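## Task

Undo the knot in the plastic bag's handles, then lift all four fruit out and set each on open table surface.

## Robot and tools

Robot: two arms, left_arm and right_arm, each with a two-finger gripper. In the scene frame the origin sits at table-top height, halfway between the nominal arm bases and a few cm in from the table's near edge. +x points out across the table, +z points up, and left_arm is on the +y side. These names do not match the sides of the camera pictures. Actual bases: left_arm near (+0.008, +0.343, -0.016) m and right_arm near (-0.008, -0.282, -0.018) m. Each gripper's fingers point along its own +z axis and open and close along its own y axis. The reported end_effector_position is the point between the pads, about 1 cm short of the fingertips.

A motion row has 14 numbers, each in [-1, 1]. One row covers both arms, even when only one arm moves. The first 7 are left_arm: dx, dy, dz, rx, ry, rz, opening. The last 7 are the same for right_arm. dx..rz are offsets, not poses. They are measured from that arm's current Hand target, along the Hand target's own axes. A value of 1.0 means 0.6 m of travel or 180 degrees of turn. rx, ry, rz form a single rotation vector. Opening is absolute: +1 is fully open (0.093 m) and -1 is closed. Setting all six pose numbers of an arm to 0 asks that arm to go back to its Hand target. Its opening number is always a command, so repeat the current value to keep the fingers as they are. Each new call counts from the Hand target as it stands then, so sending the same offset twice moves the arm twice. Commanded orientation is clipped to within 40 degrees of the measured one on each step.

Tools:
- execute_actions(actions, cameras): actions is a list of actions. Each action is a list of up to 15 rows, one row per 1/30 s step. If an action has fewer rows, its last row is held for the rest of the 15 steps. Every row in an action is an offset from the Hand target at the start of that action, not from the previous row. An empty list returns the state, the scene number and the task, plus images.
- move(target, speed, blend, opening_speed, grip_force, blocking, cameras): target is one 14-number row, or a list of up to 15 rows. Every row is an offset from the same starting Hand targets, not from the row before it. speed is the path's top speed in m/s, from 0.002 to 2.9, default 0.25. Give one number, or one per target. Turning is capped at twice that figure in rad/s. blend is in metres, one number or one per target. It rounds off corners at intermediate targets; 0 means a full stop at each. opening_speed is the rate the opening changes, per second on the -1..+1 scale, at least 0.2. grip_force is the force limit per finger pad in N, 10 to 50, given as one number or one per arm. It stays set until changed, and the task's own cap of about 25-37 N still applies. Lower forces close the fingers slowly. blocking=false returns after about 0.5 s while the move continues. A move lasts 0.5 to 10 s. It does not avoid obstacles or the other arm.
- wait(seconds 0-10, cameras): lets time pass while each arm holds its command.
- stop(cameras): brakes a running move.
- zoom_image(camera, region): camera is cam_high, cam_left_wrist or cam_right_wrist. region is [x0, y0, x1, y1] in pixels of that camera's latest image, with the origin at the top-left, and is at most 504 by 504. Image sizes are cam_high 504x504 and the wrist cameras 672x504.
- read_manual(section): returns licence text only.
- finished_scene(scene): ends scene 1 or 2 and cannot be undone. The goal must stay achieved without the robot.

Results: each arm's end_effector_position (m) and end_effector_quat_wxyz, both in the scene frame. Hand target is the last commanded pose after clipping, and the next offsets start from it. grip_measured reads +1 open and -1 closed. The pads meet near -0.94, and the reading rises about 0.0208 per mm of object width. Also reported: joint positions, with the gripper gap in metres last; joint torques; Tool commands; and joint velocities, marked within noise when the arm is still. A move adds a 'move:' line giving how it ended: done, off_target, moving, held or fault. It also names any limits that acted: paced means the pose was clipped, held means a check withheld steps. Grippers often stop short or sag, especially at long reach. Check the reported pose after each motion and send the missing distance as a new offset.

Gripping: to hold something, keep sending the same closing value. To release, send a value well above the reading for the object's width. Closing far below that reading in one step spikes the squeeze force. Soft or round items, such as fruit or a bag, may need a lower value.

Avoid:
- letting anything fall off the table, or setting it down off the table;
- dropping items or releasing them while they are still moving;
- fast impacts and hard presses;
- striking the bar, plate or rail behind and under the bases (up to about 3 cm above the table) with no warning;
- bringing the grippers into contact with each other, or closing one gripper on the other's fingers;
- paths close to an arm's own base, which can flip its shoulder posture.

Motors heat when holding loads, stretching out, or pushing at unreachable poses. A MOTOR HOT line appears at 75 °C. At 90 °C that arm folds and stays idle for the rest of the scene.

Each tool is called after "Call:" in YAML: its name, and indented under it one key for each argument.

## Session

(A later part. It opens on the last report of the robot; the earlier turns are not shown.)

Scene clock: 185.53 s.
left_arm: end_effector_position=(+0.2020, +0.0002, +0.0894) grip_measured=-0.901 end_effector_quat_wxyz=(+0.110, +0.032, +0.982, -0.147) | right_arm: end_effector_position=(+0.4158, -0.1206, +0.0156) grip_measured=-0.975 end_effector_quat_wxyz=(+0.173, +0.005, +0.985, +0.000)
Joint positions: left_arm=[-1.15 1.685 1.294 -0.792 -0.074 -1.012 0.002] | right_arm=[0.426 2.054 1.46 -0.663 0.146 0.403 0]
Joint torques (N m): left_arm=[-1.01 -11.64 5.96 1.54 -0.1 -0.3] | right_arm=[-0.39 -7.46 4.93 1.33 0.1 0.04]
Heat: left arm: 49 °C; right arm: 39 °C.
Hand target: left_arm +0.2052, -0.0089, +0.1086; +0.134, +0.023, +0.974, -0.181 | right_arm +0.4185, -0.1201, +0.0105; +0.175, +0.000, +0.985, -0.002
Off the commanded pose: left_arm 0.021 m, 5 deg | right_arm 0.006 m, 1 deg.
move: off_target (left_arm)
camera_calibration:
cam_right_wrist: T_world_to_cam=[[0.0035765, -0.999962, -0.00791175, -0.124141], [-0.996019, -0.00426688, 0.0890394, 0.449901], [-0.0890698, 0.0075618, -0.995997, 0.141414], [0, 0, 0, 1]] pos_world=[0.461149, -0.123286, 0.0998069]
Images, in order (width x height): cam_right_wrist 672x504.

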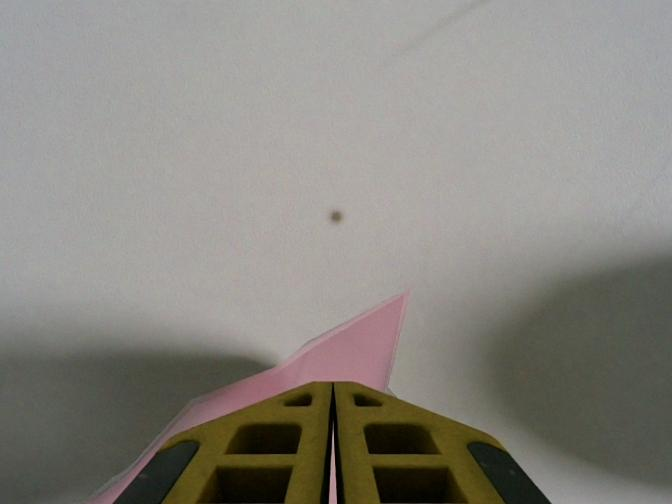

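Call:
move:
  target:
    - [0,0,0,0,0,0,-0.5,0,0,0,0,0,0,0]
    - [0,0,-0.17,0,0,0,-0.5,-0.1,0,-0.25,0,0,0,0]
    - [0.0,0.12,-0.17,-0,0,0,-0.4,-0.1,-0.2,-0.25,0,0,0,0]
  speed: 0.15
  cameras: ["all"]

Call:
zoom_image:
  camera: "cam_high"
  region: [120, 140, 260, 280]

Scene clock: 191.10 s.
left_arm: end_effector_position=(+0.1853, +0.1003, +0.1653) grip_measured=-0.402 end_effector_quat_wxyz=(+0.124, +0.013, +0.980, -0.154) | right_arm: end_effector_position=(+0.4240, -0.2461, +0.1530) grip_measured=-0.003 end_effector_quat_wxyz=(+0.147, +0.010, +0.989, -0.016)
Joint positions: left_arm=[-1.041 1.294 1.222 -1.078 -0.055 -0.943 0.026] | right_arm=[0.123 1.951 1.882 -1.217 0.074 0.122 0.045]
Joint torques (N m): left_arm=[-0.09 -6.28 5.97 1.51 0.22 0.19] | right_arm=[0.18 -11.63 4.72 1.22 -0.21 0.01]
Heat: left arm: 48 °C; right arm: 41 °C.
Hand target: left_arm +0.1862, +0.0948, +0.1754; +0.134, +0.023, +0.974, -0.181 | right_arm +0.4231, -0.2395, +0.1724; +0.175, +0.000, +0.985, -0.002
Off the commanded pose: left_arm 0.012 m, 3 deg | right_arm 0.021 m, 4 deg.
move: off_target (left_arm, right_arm); target 3's new opening was sent with left_arm's hand 0.012 m and 3 deg from that target
camera_calibration:
cam_left_wrist: T_world_to_cam=[[-0.0601669, -0.95561, 0.288425, 0.0621227], [-0.975351, 0.117737, 0.186622, 0.172297], [-0.212296, -0.270087, -0.93914, 0.303784], [0, 0, 0, 1]] pos_world=[0.236279, 0.121128, 0.235223]
cam_right_wrist: T_world_to_cam=[[-0.0110994, -0.999721, 0.020828, -0.246726], [-0.989659, 0.013962, 0.142762, 0.438817], [-0.143013, -0.019028, -0.989538, 0.295246], [0, 0, 0, 1]] pos_world=[0.473764, -0.247166, 0.234649]

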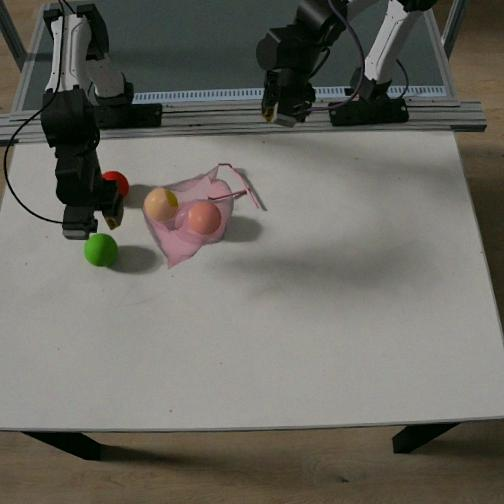

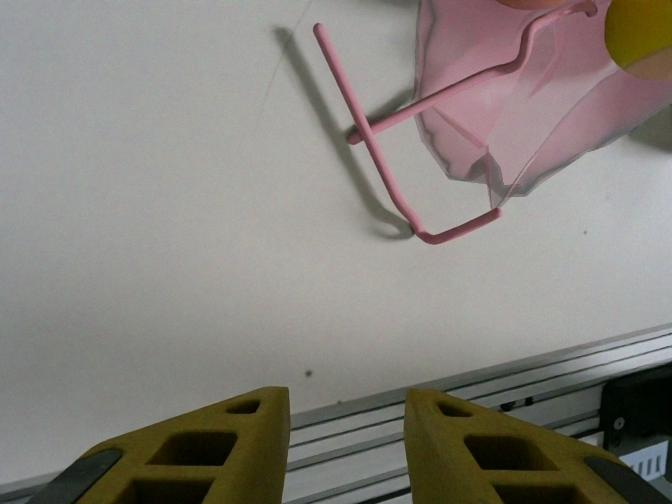

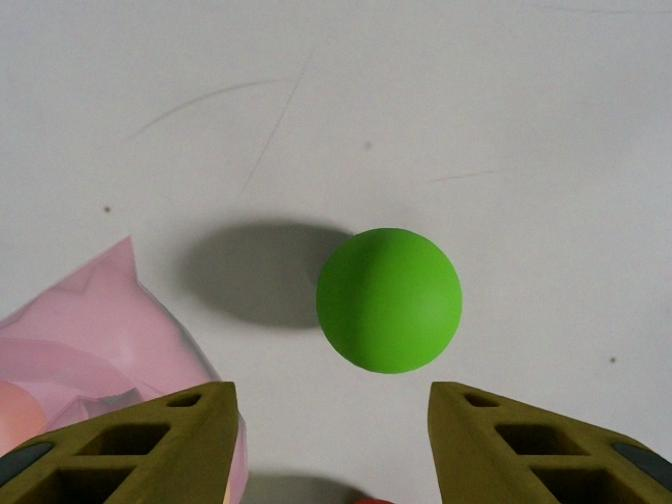

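Scaled by 3.600 from the camera's 504x504 image, which has a finer 720x720 frame.

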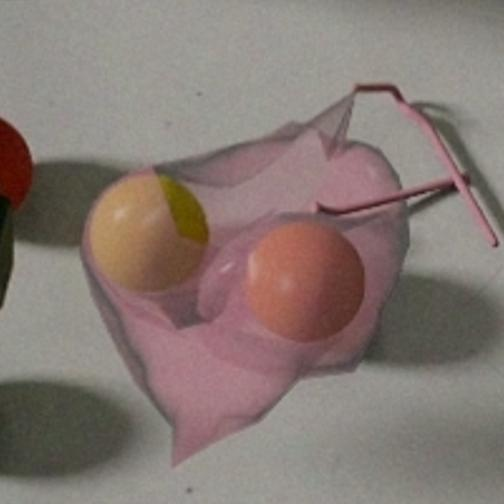

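Call:
execute_actions:
  actions: []

Scene clock: 191.63 s.
left_arm: end_effector_position=(+0.1853, +0.1003, +0.1653) grip_measured=-0.402 end_effector_quat_wxyz=(+0.124, +0.013, +0.980, -0.154) | right_arm: end_effector_position=(+0.4240, -0.2461, +0.1530) grip_measured=-0.003 end_effector_quat_wxyz=(+0.147, +0.010, +0.989, -0.016)
Joint positions: left_arm=[-1.041 1.294 1.222 -1.078 -0.055 -0.943 0.026] | right_arm=[0.123 1.951 1.882 -1.217 0.074 0.122 0.045]
Joint velocities: within noise
Joint torques (N m): left_arm=[0.14 -6.19 6.06 1.5 0.22 0.19] | right_arm=[0.44 -11.69 4.51 1.26 -0.19 0.01]
Motor temperatures (°C): left_arm=[24 48 43 35 24 25 29] | right_arm=[25 41 38 36 26 24 26]
Heat: left arm: 48 °C; right arm: 41 °C.
Hand target: left_arm +0.1862, +0.0948, +0.1754; +0.134, +0.023, +0.974, -0.181 | right_arm +0.4231, -0.2395, +0.1724; +0.175, +0.000, +0.985, -0.002
Tool commands: left_gripper/opening=-0.4 right_gripper/opening=+0.0
Off the commanded pose: left_arm 0.012 m, 3 deg | right_arm 0.021 m, 4 deg.
camera_calibration:
cam_left_wrist: T_world_to_cam=[[-0.0601669, -0.95561, 0.288425, 0.0621227], [-0.975351, 0.117737, 0.186622, 0.172297], [-0.212296, -0.270087, -0.93914, 0.303784], [0, 0, 0, 1]] pos_world=[0.236279, 0.121128, 0.235223]
cam_right_wrist: T_world_to_cam=[[-0.0110994, -0.999721, 0.020828, -0.246726], [-0.989659, 0.013962, 0.142762, 0.438817], [-0.143013, -0.019028, -0.989538, 0.295246], [0, 0, 0, 1]] pos_world=[0.473764, -0.247166, 0.234649]

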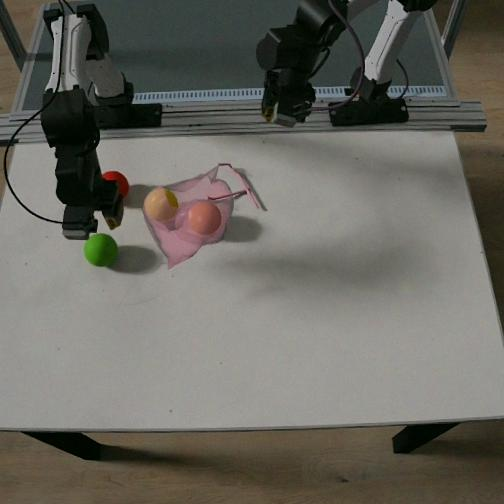

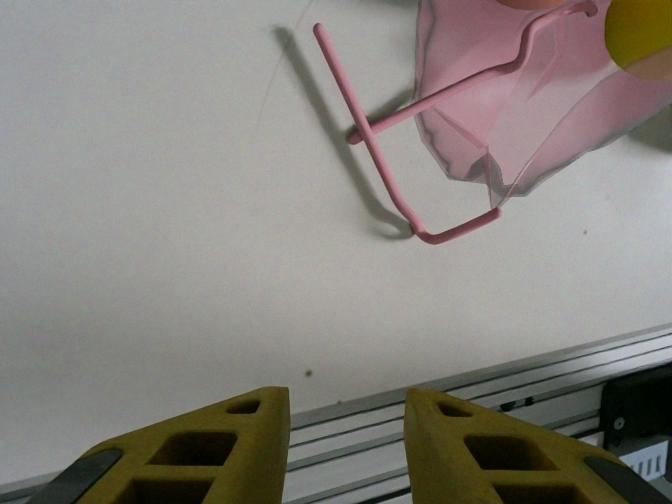

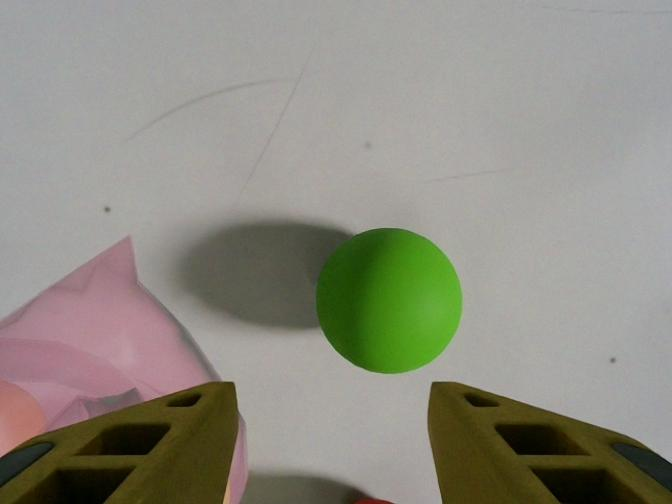

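Call:
move:
  target: [-0.089,-0.096,0.24,0.07,-0.001,0.434,-0.4,0.14,-0.117,-0.105,-0.119,-0.085,-0.22,0.8]
  cameras: ["all"]

Scene clock: 195.60 s.
left_arm: end_effector_position=(+0.2586, +0.0063, +0.0631) grip_measured=-0.402 end_effector_quat_wxyz=(+0.179, +0.638, +0.736, -0.140) | right_arm: end_effector_position=(+0.3288, -0.3147, +0.1917) grip_measured=+0.797 end_effector_quat_wxyz=(+0.276, -0.356, +0.885, +0.115)
Joint positions: left_arm=[-0.909 1.772 1.271 -0.641 0.202 0.538 0.026] | right_arm=[-0.337 1.559 1.483 -1.204 -0.532 -1.032 0.083]
Joint torques (N m): left_arm=[-0.2 -8.5 8.96 1.65 0.44 0.16] | right_arm=[-0.39 -7.27 5.67 0.73 -0.65 0.01]
Heat: left arm: 47 °C; right arm: 41 °C.
Hand target: left_arm +0.2686, -0.0104, +0.0802; +0.216, +0.644, +0.718, -0.154 | right_arm +0.3226, -0.3095, +0.2030; +0.287, -0.363, +0.879, +0.118
Off the commanded pose: left_arm 0.026 m, 5 deg | right_arm 0.014 m, 2 deg.
move: off_target (left_arm, right_arm)
camera_calibration:
cam_left_wrist: T_world_to_cam=[[-0.987755, -0.152618, -0.0323567, 0.261253], [-0.152653, 0.988279, -0.00140419, 0.0675513], [0.0321917, 0.00355234, -0.999475, 0.136911], [0, 0, 0, 1]] pos_world=[0.263959, -0.0273739, 0.145387]
cam_right_wrist: T_world_to_cam=[[0.704161, -0.709976, -0.00950275, -0.45528], [-0.700943, -0.692942, -0.168853, 0.0823968], [0.113297, 0.125561, -0.985595, 0.279173], [0, 0, 0, 1]] pos_world=[0.346717, -0.301195, 0.284738]

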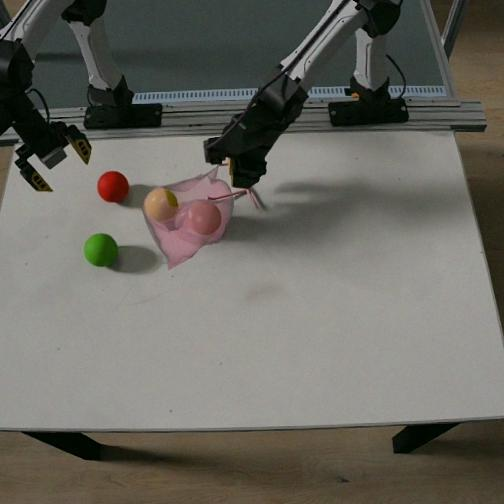

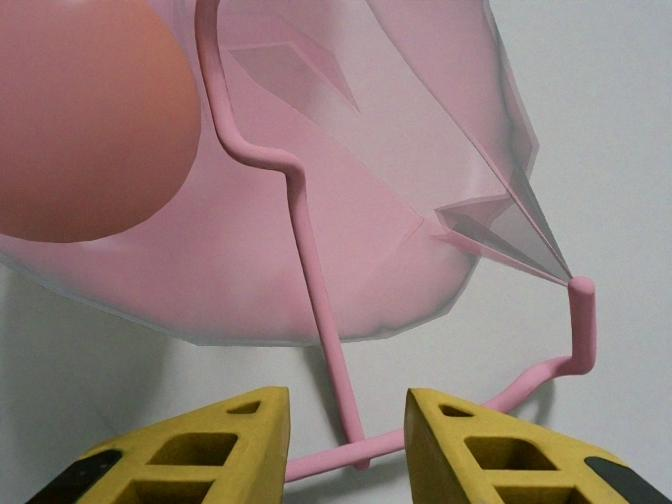

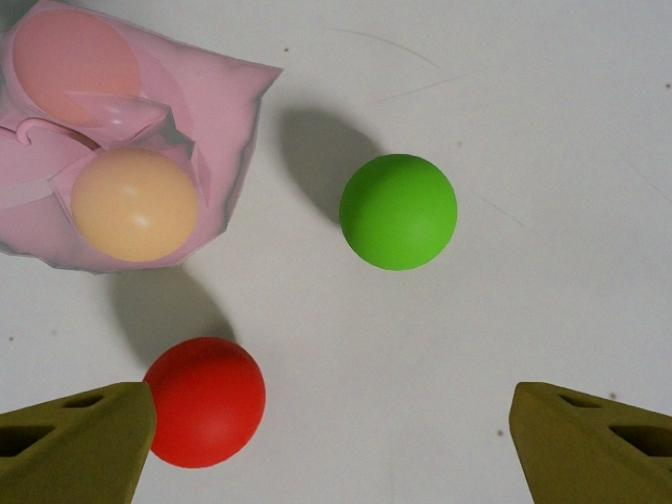

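Call:
move:
  target: [0.006,0.008,0.065,0,0,0,-0.4,0,0,0,0,0,0,0.8]
  cameras: ["cam_left_wrist"]
  speed: 0.12

Scene clock: 197.03 s.
left_arm: end_effector_position=(+0.2709, -0.0090, +0.0304) grip_measured=-0.402 end_effector_quat_wxyz=(+0.182, +0.638, +0.735, -0.140) | right_arm: end_effector_position=(+0.3287, -0.3147, +0.1917) grip_measured=+0.797 end_effector_quat_wxyz=(+0.276, -0.356, +0.885, +0.115)
Joint positions: left_arm=[-0.909 1.88 1.271 -0.527 0.202 0.538 0.026] | right_arm=[-0.337 1.559 1.483 -1.205 -0.532 -1.033 0.083]
Joint torques (N m): left_arm=[-0.79 -9.57 7.68 1.67 0.41 0.08] | right_arm=[-0.46 -7.23 5.6 0.73 -0.64 -0.01]
Heat: left arm: 46 °C; right arm: 41 °C.
Hand target: left_arm +0.2774, -0.0261, +0.0451; +0.216, +0.644, +0.718, -0.154 | right_arm +0.3226, -0.3095, +0.2030; +0.287, -0.363, +0.879, +0.118
Off the commanded pose: left_arm 0.024 m, 5 deg | right_arm 0.014 m, 2 deg.
move: off_target (left_arm, right_arm)
camera_calibration:
cam_left_wrist: T_world_to_cam=[[-0.987618, -0.152679, -0.0360452, 0.270064], [-0.152523, 0.988275, -0.00703412, 0.0846612], [0.0366966, -0.00144928, -0.999325, 0.102518], [0, 0, 0, 1]] pos_world=[0.275871, -0.042287, 0.112778]
Images, in order (width x height): cam_left_wrist 672x504.

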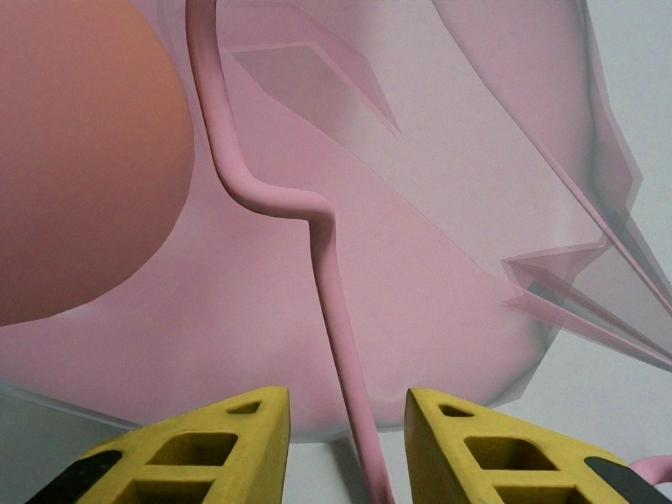

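Call:
move:
  target:
    - [0,0,0.022,0,0,0,-0.4,0,0,0,0,0,0,0.8]
    - [0,0,0.022,0,0,0,-1,0,0,0,0,0,0,0.8]
  cameras: ["cam_left_wrist"]
  speed: 0.12

Scene clock: 199.00 s.
left_arm: end_effector_position=(+0.2743, -0.0133, +0.0191) grip_measured=-0.954 end_effector_quat_wxyz=(+0.183, +0.638, +0.735, -0.141) | right_arm: end_effector_position=(+0.3287, -0.3147, +0.1917) grip_measured=+0.797 end_effector_quat_wxyz=(+0.276, -0.356, +0.885, +0.115)
Joint positions: left_arm=[-0.909 1.915 1.271 -0.49 0.202 0.538 0] | right_arm=[-0.337 1.559 1.483 -1.205 -0.532 -1.033 0.083]
Joint torques (N m): left_arm=[-1.42 -9.68 7.9 1.71 0.39 -0.01] | right_arm=[-0.38 -7.41 5.64 0.71 -0.7 0.03]
Heat: left arm: 46 °C; right arm: 41 °C.
Hand target: left_arm +0.2789, -0.0327, +0.0338; +0.216, +0.644, +0.718, -0.154 | right_arm +0.3226, -0.3095, +0.2030; +0.287, -0.363, +0.879, +0.118
Off the commanded pose: left_arm 0.025 m, 5 deg | right_arm 0.014 m, 2 deg.
move: off_target (left_arm, right_arm); target 2's new opening was sent with left_arm's hand 0.025 m and 5 deg from that target
camera_calibration:
cam_left_wrist: T_world_to_cam=[[-0.987583, -0.152734, -0.0367645, 0.272341], [-0.152532, 0.988264, -0.00825893, 0.089366], [0.0375945, -0.00254862, -0.99929, 0.0908906], [0, 0, 0, 1]] pos_world=[0.279173, -0.0464899, 0.101577]
Images, in order (width x height): cam_left_wrist 672x504.

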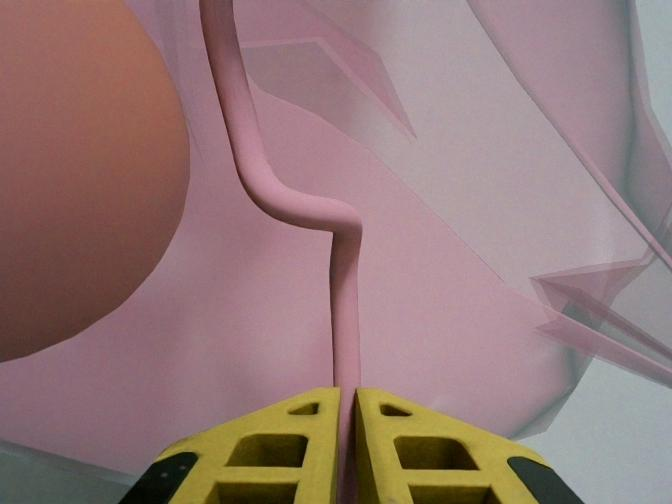

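Call:
move:
  target: [-0.137,0.09,-0.146,0,0,0,-1,0,0,0,0,0,0,0.8]
  cameras: ["all"]
  speed: 0.12

Scene clock: 201.23 s.
left_arm: end_effector_position=(+0.3327, -0.0515, +0.1426) grip_measured=-0.954 end_effector_quat_wxyz=(+0.215, +0.635, +0.727, -0.146) | right_arm: end_effector_position=(+0.3287, -0.3147, +0.1917) grip_measured=+0.797 end_effector_quat_wxyz=(+0.276, -0.356, +0.885, +0.115)
Joint positions: left_arm=[-0.871 2.048 1.941 -0.967 0.222 0.571 0] | right_arm=[-0.337 1.559 1.483 -1.205 -0.532 -1.033 0.083]
Joint torques (N m): left_arm=[-0.25 -11.63 9.33 1.03 0.45 0.16] | right_arm=[-0.4 -7.3 5.65 0.69 -0.67 -0.03]
Heat: left arm: 46 °C; right arm: 41 °C.
Hand target: left_arm +0.3290, -0.0529, +0.1539; +0.216, +0.644, +0.718, -0.154 | right_arm +0.3226, -0.3095, +0.2030; +0.287, -0.363, +0.879, +0.118
Off the commanded pose: left_arm 0.012 m, 2 deg | right_arm 0.014 m, 2 deg.
move: off_target (left_arm, right_arm)
camera_calibration:
cam_left_wrist: T_world_to_cam=[[-0.984898, -0.157948, -0.0709079, 0.332416], [-0.153395, 0.985982, -0.065651, 0.145435], [0.0802833, -0.0537826, -0.99532, 0.194585], [0, 0, 0, 1]] pos_world=[0.334083, -0.0804271, 0.226793]
cam_right_wrist: T_world_to_cam=[[0.704433, -0.709705, -0.00965144, -0.45518], [-0.700702, -0.693202, -0.168783, 0.0821456], [0.113096, 0.125659, -0.985606, 0.279286], [0, 0, 0, 1]] pos_world=[0.346617, -0.301195, 0.284738]

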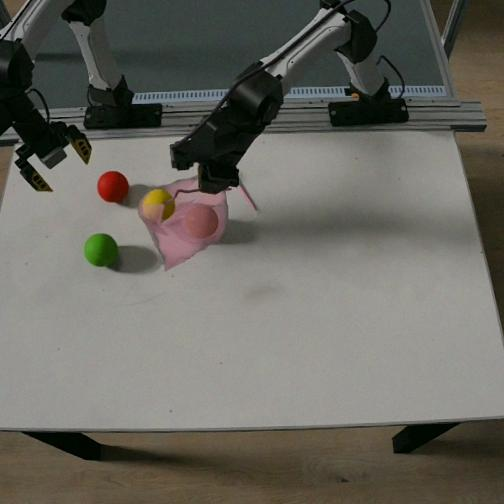

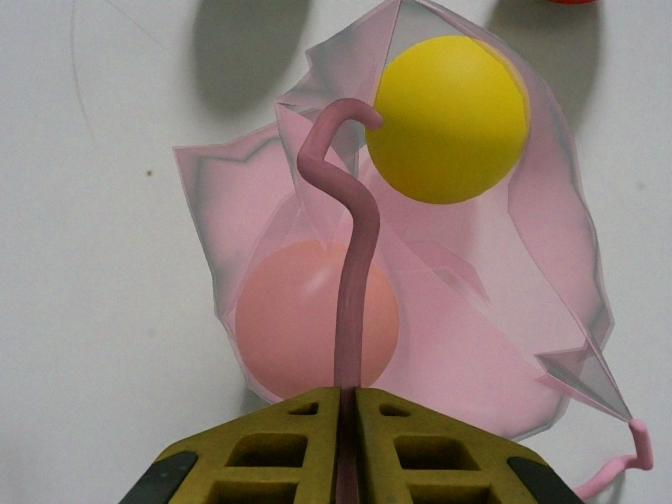

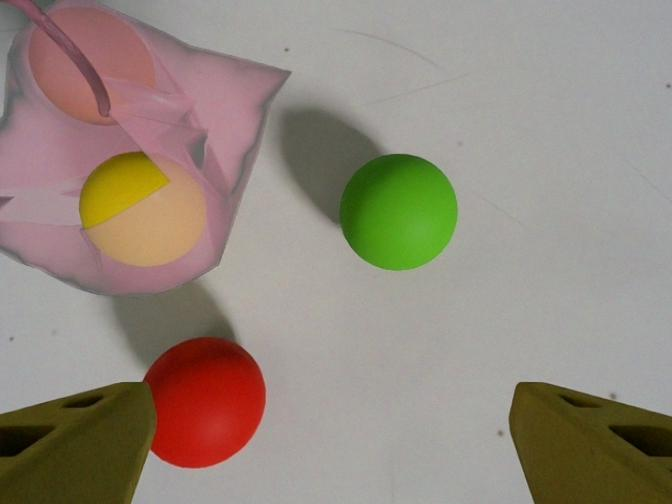

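Call:
move:
  target: [-0.085,0.055,-0.012,0,0,0,-1,0,0,0,0,0,0,0.8]
  cameras: ["cam_left_wrist","cam_right_wrist"]
  speed: 0.12

Scene clock: 203.40 s.
left_arm: end_effector_position=(+0.3705, -0.0909, +0.1794) grip_measured=-0.954 end_effector_quat_wxyz=(+0.231, +0.634, +0.723, -0.148) | right_arm: end_effector_position=(+0.3287, -0.3147, +0.1917) grip_measured=+0.797 end_effector_quat_wxyz=(+0.276, -0.356, +0.885, +0.115)
Joint positions: left_arm=[-0.871 2.482 2.834 -1.393 0.223 0.571 0] | right_arm=[-0.337 1.559 1.483 -1.205 -0.532 -1.033 0.083]
Joint torques (N m): left_arm=[-0.02 -13.42 8.03 1.05 0.42 0.09] | right_arm=[-0.51 -7.34 5.64 0.74 -0.67 0.06]
Heat: left arm: 46 °C; right arm: 41 °C.
Hand target: left_arm +0.3649, -0.0890, +0.1878; +0.216, +0.644, +0.718, -0.154 | right_arm +0.3226, -0.3095, +0.2030; +0.287, -0.363, +0.879, +0.118
Off the commanded pose: left_arm 0.010 m, 2 deg | right_arm 0.014 m, 2 deg.
move: off_target (right_arm)
camera_calibration:
cam_left_wrist: T_world_to_cam=[[-0.983138, -0.160087, -0.0883842, 0.368317], [-0.151838, 0.983992, -0.0933055, 0.196653], [0.101906, -0.0783121, -0.991707, 0.21514], [0, 0, 0, 1]] pos_world=[0.370042, -0.117694, 0.264258]
cam_right_wrist: T_world_to_cam=[[0.704433, -0.709705, -0.00965144, -0.45518], [-0.700702, -0.693202, -0.168783, 0.0821456], [0.113096, 0.125659, -0.985606, 0.279286], [0, 0, 0, 1]] pos_world=[0.346617, -0.301195, 0.284738]
Images, in order (width x height): cam_left_wrist 672x504, cam_right_wrist 672x504.

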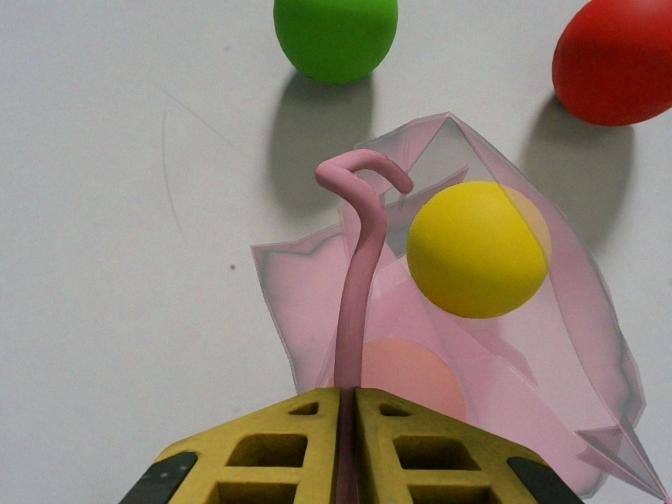

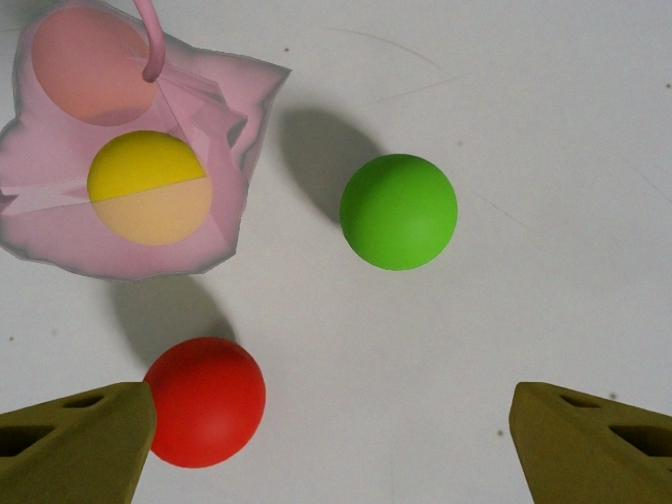

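Call:
move:
  target: [0,0,0,0,0,0,-1,0.006,0.2,0.144,0,0,0,0.8]
  cameras: ["all"]
  speed: 0.2

Scene clock: 205.43 s.
left_arm: end_effector_position=(+0.3704, -0.0907, +0.1793) grip_measured=-0.954 end_effector_quat_wxyz=(+0.230, +0.634, +0.723, -0.148) | right_arm: end_effector_position=(+0.2696, -0.1902, +0.1261) grip_measured=+0.797 end_effector_quat_wxyz=(+0.273, -0.363, +0.881, +0.131)
Joint positions: left_arm=[-0.871 2.482 2.834 -1.394 0.223 0.571 0] | right_arm=[0.109 1.221 0.921 -0.795 -0.393 -0.586 0.083]
Joint torques (N m): left_arm=[-0.08 -13.38 8.06 1.06 0.46 0.1] | right_arm=[0.64 -4.56 5.15 1.7 -0.04 0.22]
Heat: left arm: 47 °C; right arm: 41 °C.
Hand target: left_arm +0.3648, -0.0889, +0.1878; +0.216, +0.644, +0.718, -0.154 | right_arm +0.2720, -0.1905, +0.1311; +0.287, -0.363, +0.879, +0.118
Off the commanded pose: left_arm 0.010 m, 2 deg | right_arm 0.006 m, 2 deg.
elbow stopped short (left arm): the move would have taken joint 3 (elbow) straighter than the controller allows.
move: done
camera_calibration:
cam_left_wrist: T_world_to_cam=[[-0.983179, -0.160068, -0.0879658, 0.368132], [-0.15191, 0.984034, -0.0927341, 0.19641], [0.101405, -0.0778113, -0.991798, 0.215328], [0, 0, 0, 1]] pos_world=[0.369941, -0.117593, 0.264158]
cam_right_wrist: T_world_to_cam=[[0.72201, -0.690925, -0.0363855, -0.323613], [-0.685145, -0.706669, -0.176623, 0.110228], [0.0963204, 0.152453, -0.983606, 0.215016], [0, 0, 0, 1]] pos_world=[0.288464, -0.178478, 0.219185]

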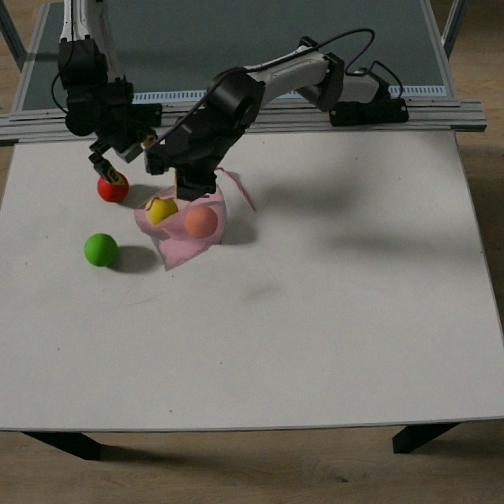

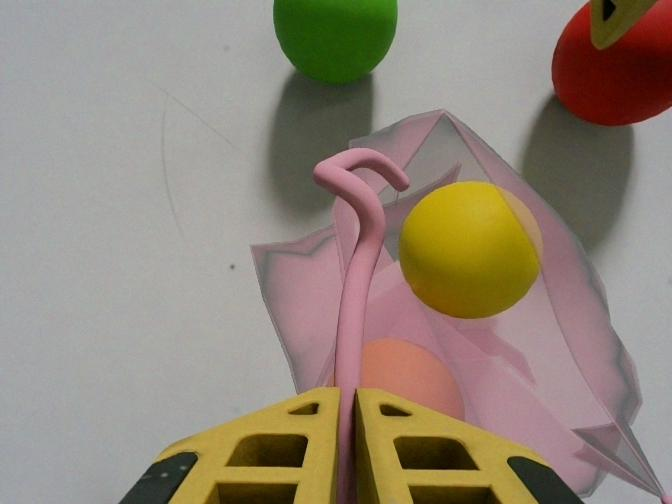

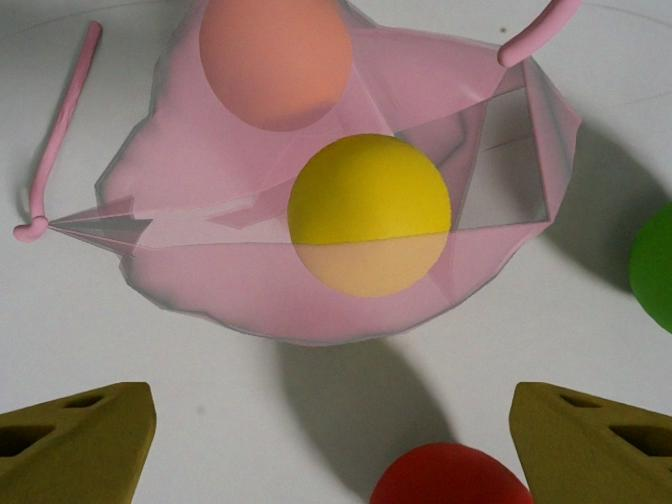

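Call:
move:
  target:
    - [0,0,0,0,0,0,-1,-0.03,-0.023,0.06,0,0,0,0.85]
    - [0,0,0,0,0,0,-1,-0.025,-0.023,0.185,0,0,0,0.85]
  cameras: ["all"]
  speed: 0.12

Scene clock: 208.17 s.
left_arm: end_effector_position=(+0.3704, -0.0907, +0.1793) grip_measured=-0.954 end_effector_quat_wxyz=(+0.230, +0.634, +0.723, -0.148) | right_arm: end_effector_position=(+0.3327, -0.1466, +0.0527) grip_measured=+0.847 end_effector_quat_wxyz=(+0.283, -0.366, +0.877, +0.126)
Joint positions: left_arm=[-0.871 2.482 2.834 -1.394 0.223 0.571 0] | right_arm=[0.241 1.554 0.868 -0.343 -0.325 -0.467 0.086]
Joint torques (N m): left_arm=[-0.05 -13.39 8.06 1.04 0.47 0.09] | right_arm=[0.68 -4.16 5.07 1.89 -0.02 0.23]
Heat: left arm: 47 °C; right arm: 40 °C.
Hand target: left_arm +0.3649, -0.0890, +0.1878; +0.216, +0.644, +0.718, -0.154 | right_arm +0.3368, -0.1456, +0.0503; +0.287, -0.363, +0.879, +0.118
Off the commanded pose: left_arm 0.010 m, 2 deg | right_arm 0.005 m, 1 deg.
elbow stopped short (left arm): the move would have taken joint 3 (elbow) straighter than the controller allows.
move: done
camera_calibration:
cam_left_wrist: T_world_to_cam=[[-0.983179, -0.160068, -0.0879658, 0.368132], [-0.15191, 0.984034, -0.0927341, 0.19641], [0.101405, -0.0778113, -0.991798, 0.215328], [0, 0, 0, 1]] pos_world=[0.369941, -0.117593, 0.264158]
cam_right_wrist: T_world_to_cam=[[0.72338, -0.690233, -0.0173353, -0.343059], [-0.679834, -0.707646, -0.192518, 0.170277], [0.120615, 0.151048, -0.98114, 0.121684], [0, 0, 0, 1]] pos_world=[0.349245, -0.134675, 0.146223]

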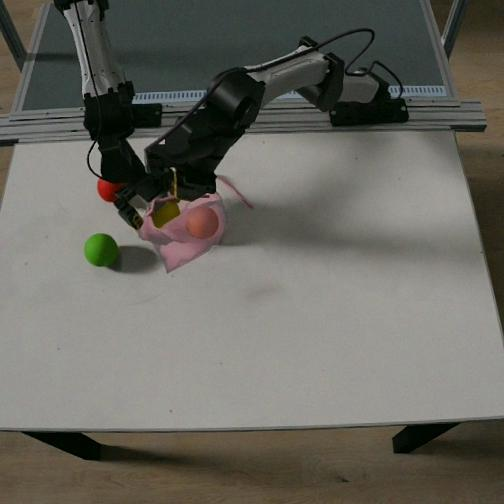

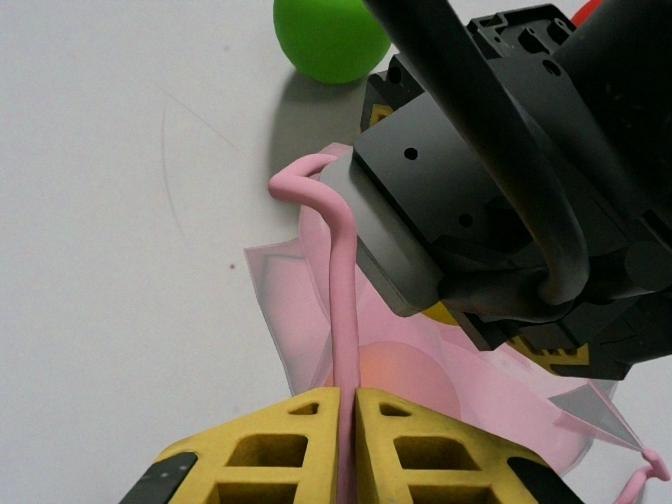

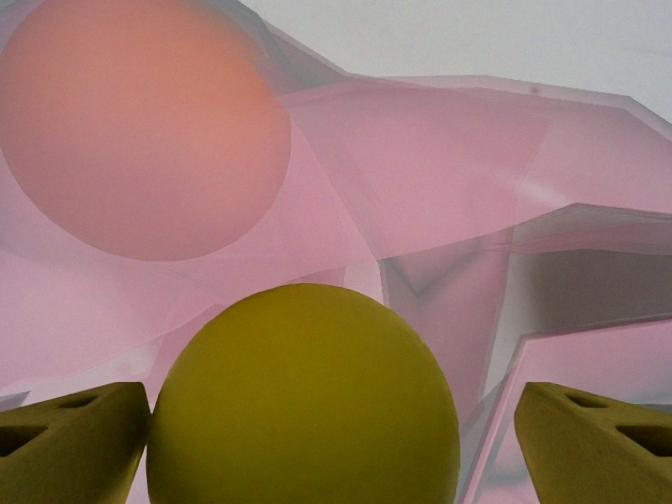

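Call:
move:
  target: [0,0,0,0,0,0,-1,0,0,-0.075,0,0,0,0.85]
  cameras: ["cam_right_wrist"]
  speed: 0.12

Scene clock: 209.80 s.
left_arm: end_effector_position=(+0.3704, -0.0907, +0.1793) grip_measured=-0.954 end_effector_quat_wxyz=(+0.230, +0.634, +0.723, -0.148) | right_arm: end_effector_position=(+0.3160, -0.1653, +0.0714) grip_measured=+0.847 end_effector_quat_wxyz=(+0.275, -0.356, +0.885, +0.120)
Joint positions: left_arm=[-0.871 2.482 2.834 -1.394 0.223 0.571 0] | right_arm=[0.199 1.451 0.868 -0.472 -0.325 -0.489 0.086]
Joint torques (N m): left_arm=[-0.08 -13.46 8.06 1.04 0.44 0.11] | right_arm=[-0.36 -6.43 7.3 1.18 -0.29 0.05]
Heat: left arm: 47 °C; right arm: 40 °C.
Hand target: left_arm +0.3649, -0.0890, +0.1878; +0.216, +0.644, +0.718, -0.154 | right_arm +0.3180, -0.1643, +0.0866; +0.287, -0.363, +0.879, +0.118
Off the commanded pose: left_arm 0.010 m, 2 deg | right_arm 0.015 m, 2 deg.
elbow stopped short (left arm): the move would have taken joint 3 (elbow) straighter than the controller allows.
move: off_target (right_arm)
camera_calibration:
cam_right_wrist: T_world_to_cam=[[0.706833, -0.707111, -0.0195262, -0.341003], [-0.699215, -0.694225, -0.170736, 0.156058], [0.107173, 0.134335, -0.985123, 0.146715], [0, 0, 0, 1]] pos_world=[0.334427, -0.152497, 0.164518]
Images, in order (width x height): cam_right_wrist 672x504.

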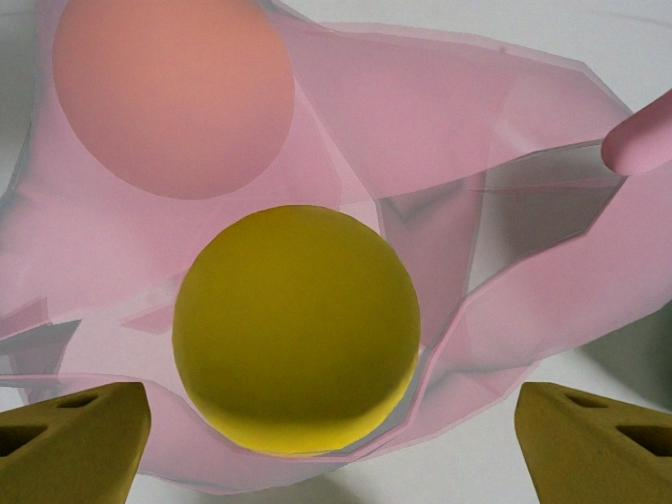

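Call:
move:
  target:
    - [0,0,0,0,0,0,-1,0.006,0.017,0.02,0,0,-0.067,0.85]
    - [0,0,0,0,0,0,-1,0.007,0.017,0.078,0,0,-0.067,0.85]
  cameras: ["cam_right_wrist"]
  speed: 0.12

Scene clock: 212.77 s.
left_arm: end_effector_position=(+0.3704, -0.0907, +0.1793) grip_measured=-0.954 end_effector_quat_wxyz=(+0.230, +0.634, +0.723, -0.148) | right_arm: end_effector_position=(+0.3238, -0.1409, +0.0481) grip_measured=+0.847 end_effector_quat_wxyz=(+0.294, -0.456, +0.835, +0.096)
Joint positions: left_arm=[-0.871 2.482 2.834 -1.394 0.223 0.571 0] | right_arm=[0.268 1.534 0.828 -0.317 -0.31 -0.653 0.086]
Joint torques (N m): left_arm=[-0.13 -13.41 8.14 1.03 0.45 0.06] | right_arm=[0.59 -4.19 5.18 1.87 -0.02 0.25]
Heat: left arm: 48 °C; right arm: 40 °C.
Hand target: left_arm +0.3649, -0.0890, +0.1878; +0.216, +0.644, +0.718, -0.154 | right_arm +0.3279, -0.1400, +0.0463; +0.298, -0.453, +0.836, +0.088
Off the commanded pose: left_arm 0.010 m, 2 deg | right_arm 0.005 m, 1 deg.
elbow stopped short (left arm): the move would have taken joint 3 (elbow) straighter than the controller allows.
move: done
camera_calibration:
cam_right_wrist: T_world_to_cam=[[0.825502, -0.554563, 0.104911, -0.352606], [-0.532568, -0.826912, -0.180519, 0.10227], [0.186862, 0.0931469, -0.97796, 0.0876378], [0, 0, 0, 1]] pos_world=[0.329167, -0.119138, 0.14116]
Images, in order (width x height): cam_right_wrist 672x504.

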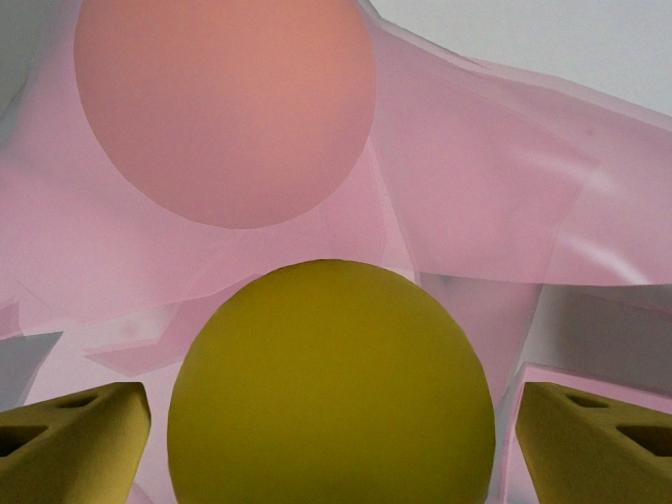

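Call:
move:
  target:
    - [0,0,0,0,0,0,-1,0,0.0,-0.02,0,0,0,0.85]
    - [0,0,0,0,0,0,-1,0,0,-0.02,0,0,0,0.3]
  cameras: ["cam_right_wrist"]
  speed: 0.12
  opening_speed: 0.8

Scene clock: 217.03 s.
left_arm: end_effector_position=(+0.3704, -0.0907, +0.1793) grip_measured=-0.954 end_effector_quat_wxyz=(+0.230, +0.634, +0.723, -0.148) | right_arm: end_effector_position=(+0.3238, -0.1409, +0.0481) grip_measured=+0.341 end_effector_quat_wxyz=(+0.294, -0.456, +0.835, +0.096)
Joint positions: left_arm=[-0.871 2.482 2.834 -1.394 0.223 0.571 0] | right_arm=[0.268 1.534 0.828 -0.317 -0.31 -0.653 0.062]
Joint torques (N m): left_arm=[-0.06 -13.26 8.12 1.04 0.44 0.11] | right_arm=[-0.73 -7.31 5.24 1.26 -0.13 0.16]
Heat: left arm: 48 °C; right arm: 39 °C.
Hand target: left_arm +0.3649, -0.0890, +0.1878; +0.216, +0.644, +0.718, -0.154 | right_arm +0.3229, -0.1450, +0.0560; +0.298, -0.453, +0.836, +0.088
Off the commanded pose: left_arm 0.010 m, 2 deg | right_arm 0.009 m, 1 deg.
elbow stopped short (left arm): the move would have taken joint 3 (elbow) straighter than the controller allows.
move: done
camera_calibration:
cam_right_wrist: T_world_to_cam=[[0.825502, -0.554563, 0.104911, -0.352606], [-0.532568, -0.826912, -0.180519, 0.10227], [0.186862, 0.0931469, -0.97796, 0.0876378], [0, 0, 0, 1]] pos_world=[0.329167, -0.119138, 0.14116]
Images, in order (width x height): cam_right_wrist 672x504.

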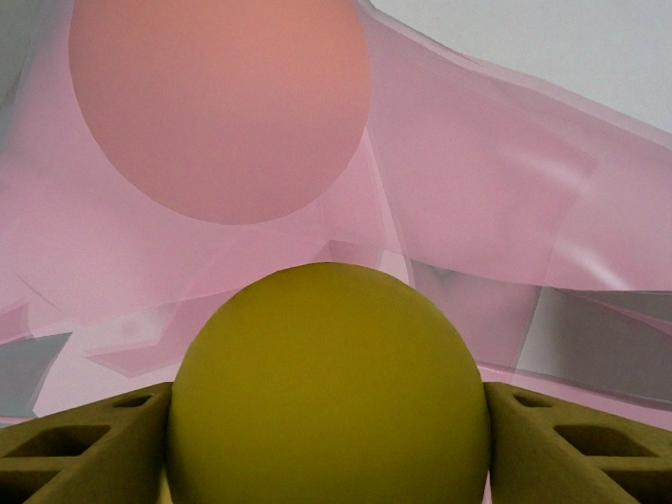

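Call:
move:
  target:
    - [0,0,0,0,0,0,-1,0,0.0,0,0,0,0,0]
    - [0,0,0,0,0,0,-1,-0.059,0.0,-0.08,0,0,0,-0.1]
  cameras: ["all"]
  speed: 0.12

Scene clock: 220.40 s.
left_arm: end_effector_position=(+0.3704, -0.0907, +0.1793) grip_measured=-0.954 end_effector_quat_wxyz=(+0.230, +0.634, +0.723, -0.148) | right_arm: end_effector_position=(+0.3151, -0.1409, +0.0994) grip_measured=+0.341 end_effector_quat_wxyz=(+0.286, -0.455, +0.838, +0.097)
Joint positions: left_arm=[-0.871 2.482 2.834 -1.394 0.223 0.571 0] | right_arm=[0.279 1.439 0.967 -0.566 -0.303 -0.642 0.062]
Joint torques (N m): left_arm=[-0.17 -13.38 8.08 1.05 0.47 0.1] | right_arm=[0.69 -6.38 7.69 1.26 -0.03 0.27]
Heat: left arm: 49 °C; right arm: 39 °C.
Hand target: left_arm +0.3649, -0.0890, +0.1878; +0.216, +0.644, +0.718, -0.154 | right_arm +0.3175, -0.1400, +0.1153; +0.298, -0.453, +0.836, +0.088
Off the commanded pose: left_arm 0.010 m, 2 deg | right_arm 0.016 m, 2 deg.
elbow stopped short (left arm): the move would have taken joint 3 (elbow) straighter than the controller allows.
move: off_target (right_arm); target 2's new opening was sent with right_arm's hand 0.016 m and 2 deg from that target
camera_calibration:
cam_left_wrist: T_world_to_cam=[[-0.983179, -0.160068, -0.0879658, 0.368132], [-0.15191, 0.984034, -0.0927341, 0.19641], [0.101405, -0.0778113, -0.991798, 0.215328], [0, 0, 0, 1]] pos_world=[0.369941, -0.117593, 0.264158]
cam_right_wrist: T_world_to_cam=[[0.8263, -0.555303, 0.0941653, -0.350117], [-0.536786, -0.827047, -0.166893, 0.106857], [0.170555, 0.0873566, -0.981468, 0.144108], [0, 0, 0, 1]] pos_world=[0.322083, -0.118634, 0.19224]

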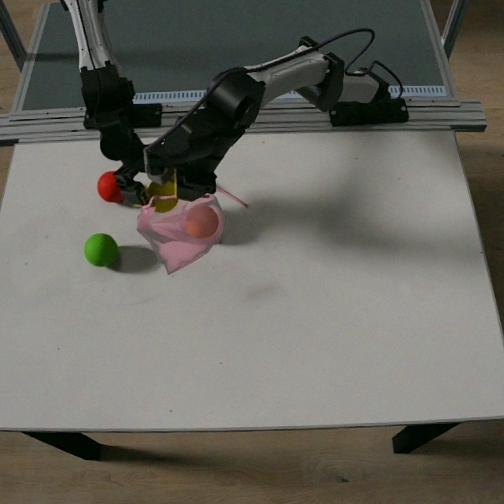

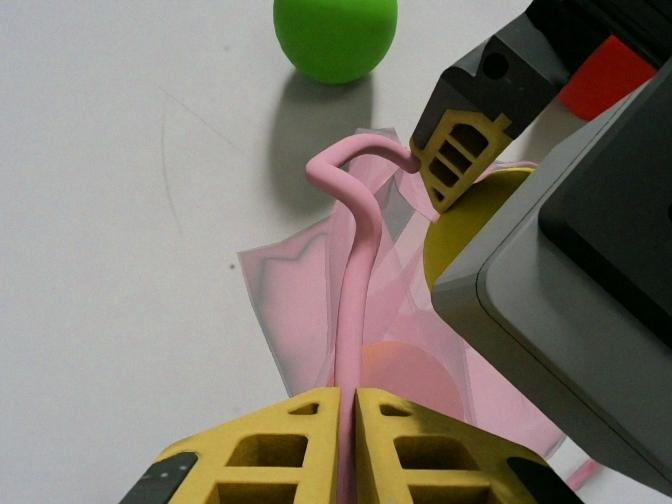

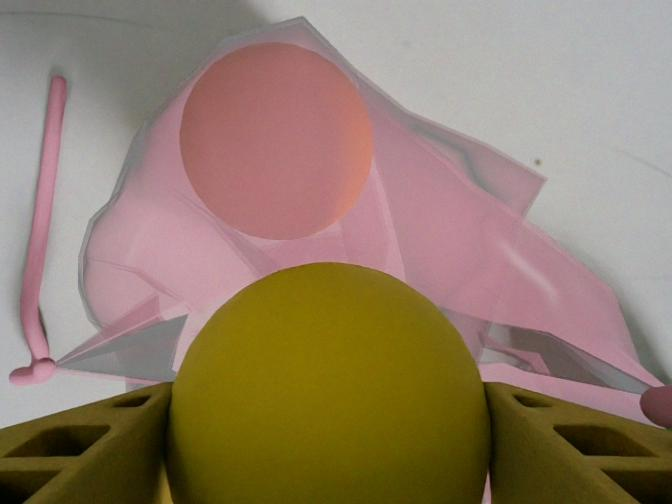

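Call:
move:
  target: [0,0,0,0,0,0,-1,0.063,0.158,-0.11,0,0,0,-0.1]
  cameras: ["all"]
  speed: 0.12

Scene clock: 222.53 s.
left_arm: end_effector_position=(+0.3704, -0.0907, +0.1793) grip_measured=-0.954 end_effector_quat_wxyz=(+0.230, +0.634, +0.723, -0.148) | right_arm: end_effector_position=(+0.2026, -0.1360, +0.1373) grip_measured=+0.341 end_effector_quat_wxyz=(+0.306, -0.456, +0.831, +0.094)
Joint positions: left_arm=[-0.871 2.482 2.834 -1.394 0.223 0.571 0] | right_arm=[0.499 0.945 0.788 -0.794 -0.181 -0.456 0.062]
Joint torques (N m): left_arm=[-0.01 -13.38 8.1 1.02 0.42 0.06] | right_arm=[0.69 -2.04 5.24 1.41 0.04 0.24]
Heat: left arm: 49 °C; right arm: 39 °C.
Hand target: left_arm +0.3649, -0.0890, +0.1879; +0.216, +0.644, +0.718, -0.154 | right_arm +0.1975, -0.1397, +0.1350; +0.298, -0.453, +0.836, +0.088
Off the commanded pose: left_arm 0.010 m, 2 deg | right_arm 0.007 m, 1 deg.
elbow stopped short (left arm): the move would have taken joint 3 (elbow) straighter than the controller allows.
move: done
camera_calibration:
cam_left_wrist: T_world_to_cam=[[-0.983179, -0.160068, -0.0879658, 0.368132], [-0.15191, 0.984034, -0.0927341, 0.19641], [0.101405, -0.0778113, -0.991798, 0.215328], [0, 0, 0, 1]] pos_world=[0.369941, -0.117593, 0.264158]
cam_right_wrist: T_world_to_cam=[[0.822915, -0.555297, 0.120236, -0.260877], [-0.528127, -0.825635, -0.198516, 0.0596465], [0.209507, 0.0998618, -0.972694, 0.192539], [0, 0, 0, 1]] pos_world=[0.205842, -0.114845, 0.230489]

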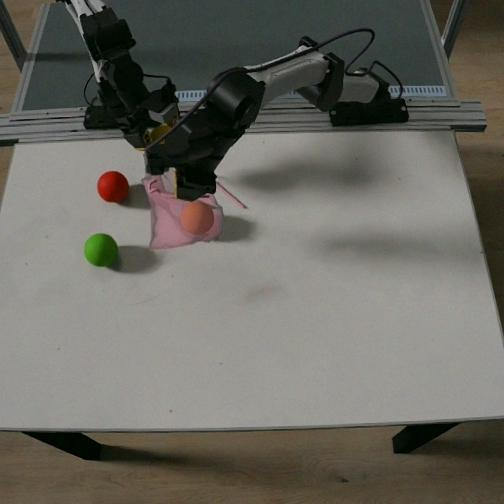

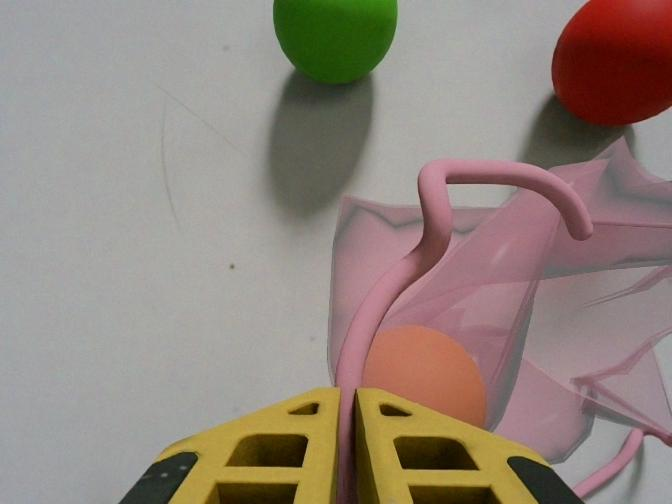

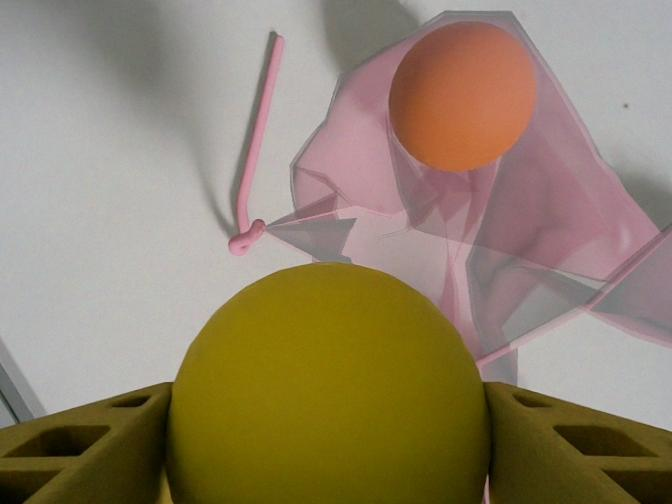

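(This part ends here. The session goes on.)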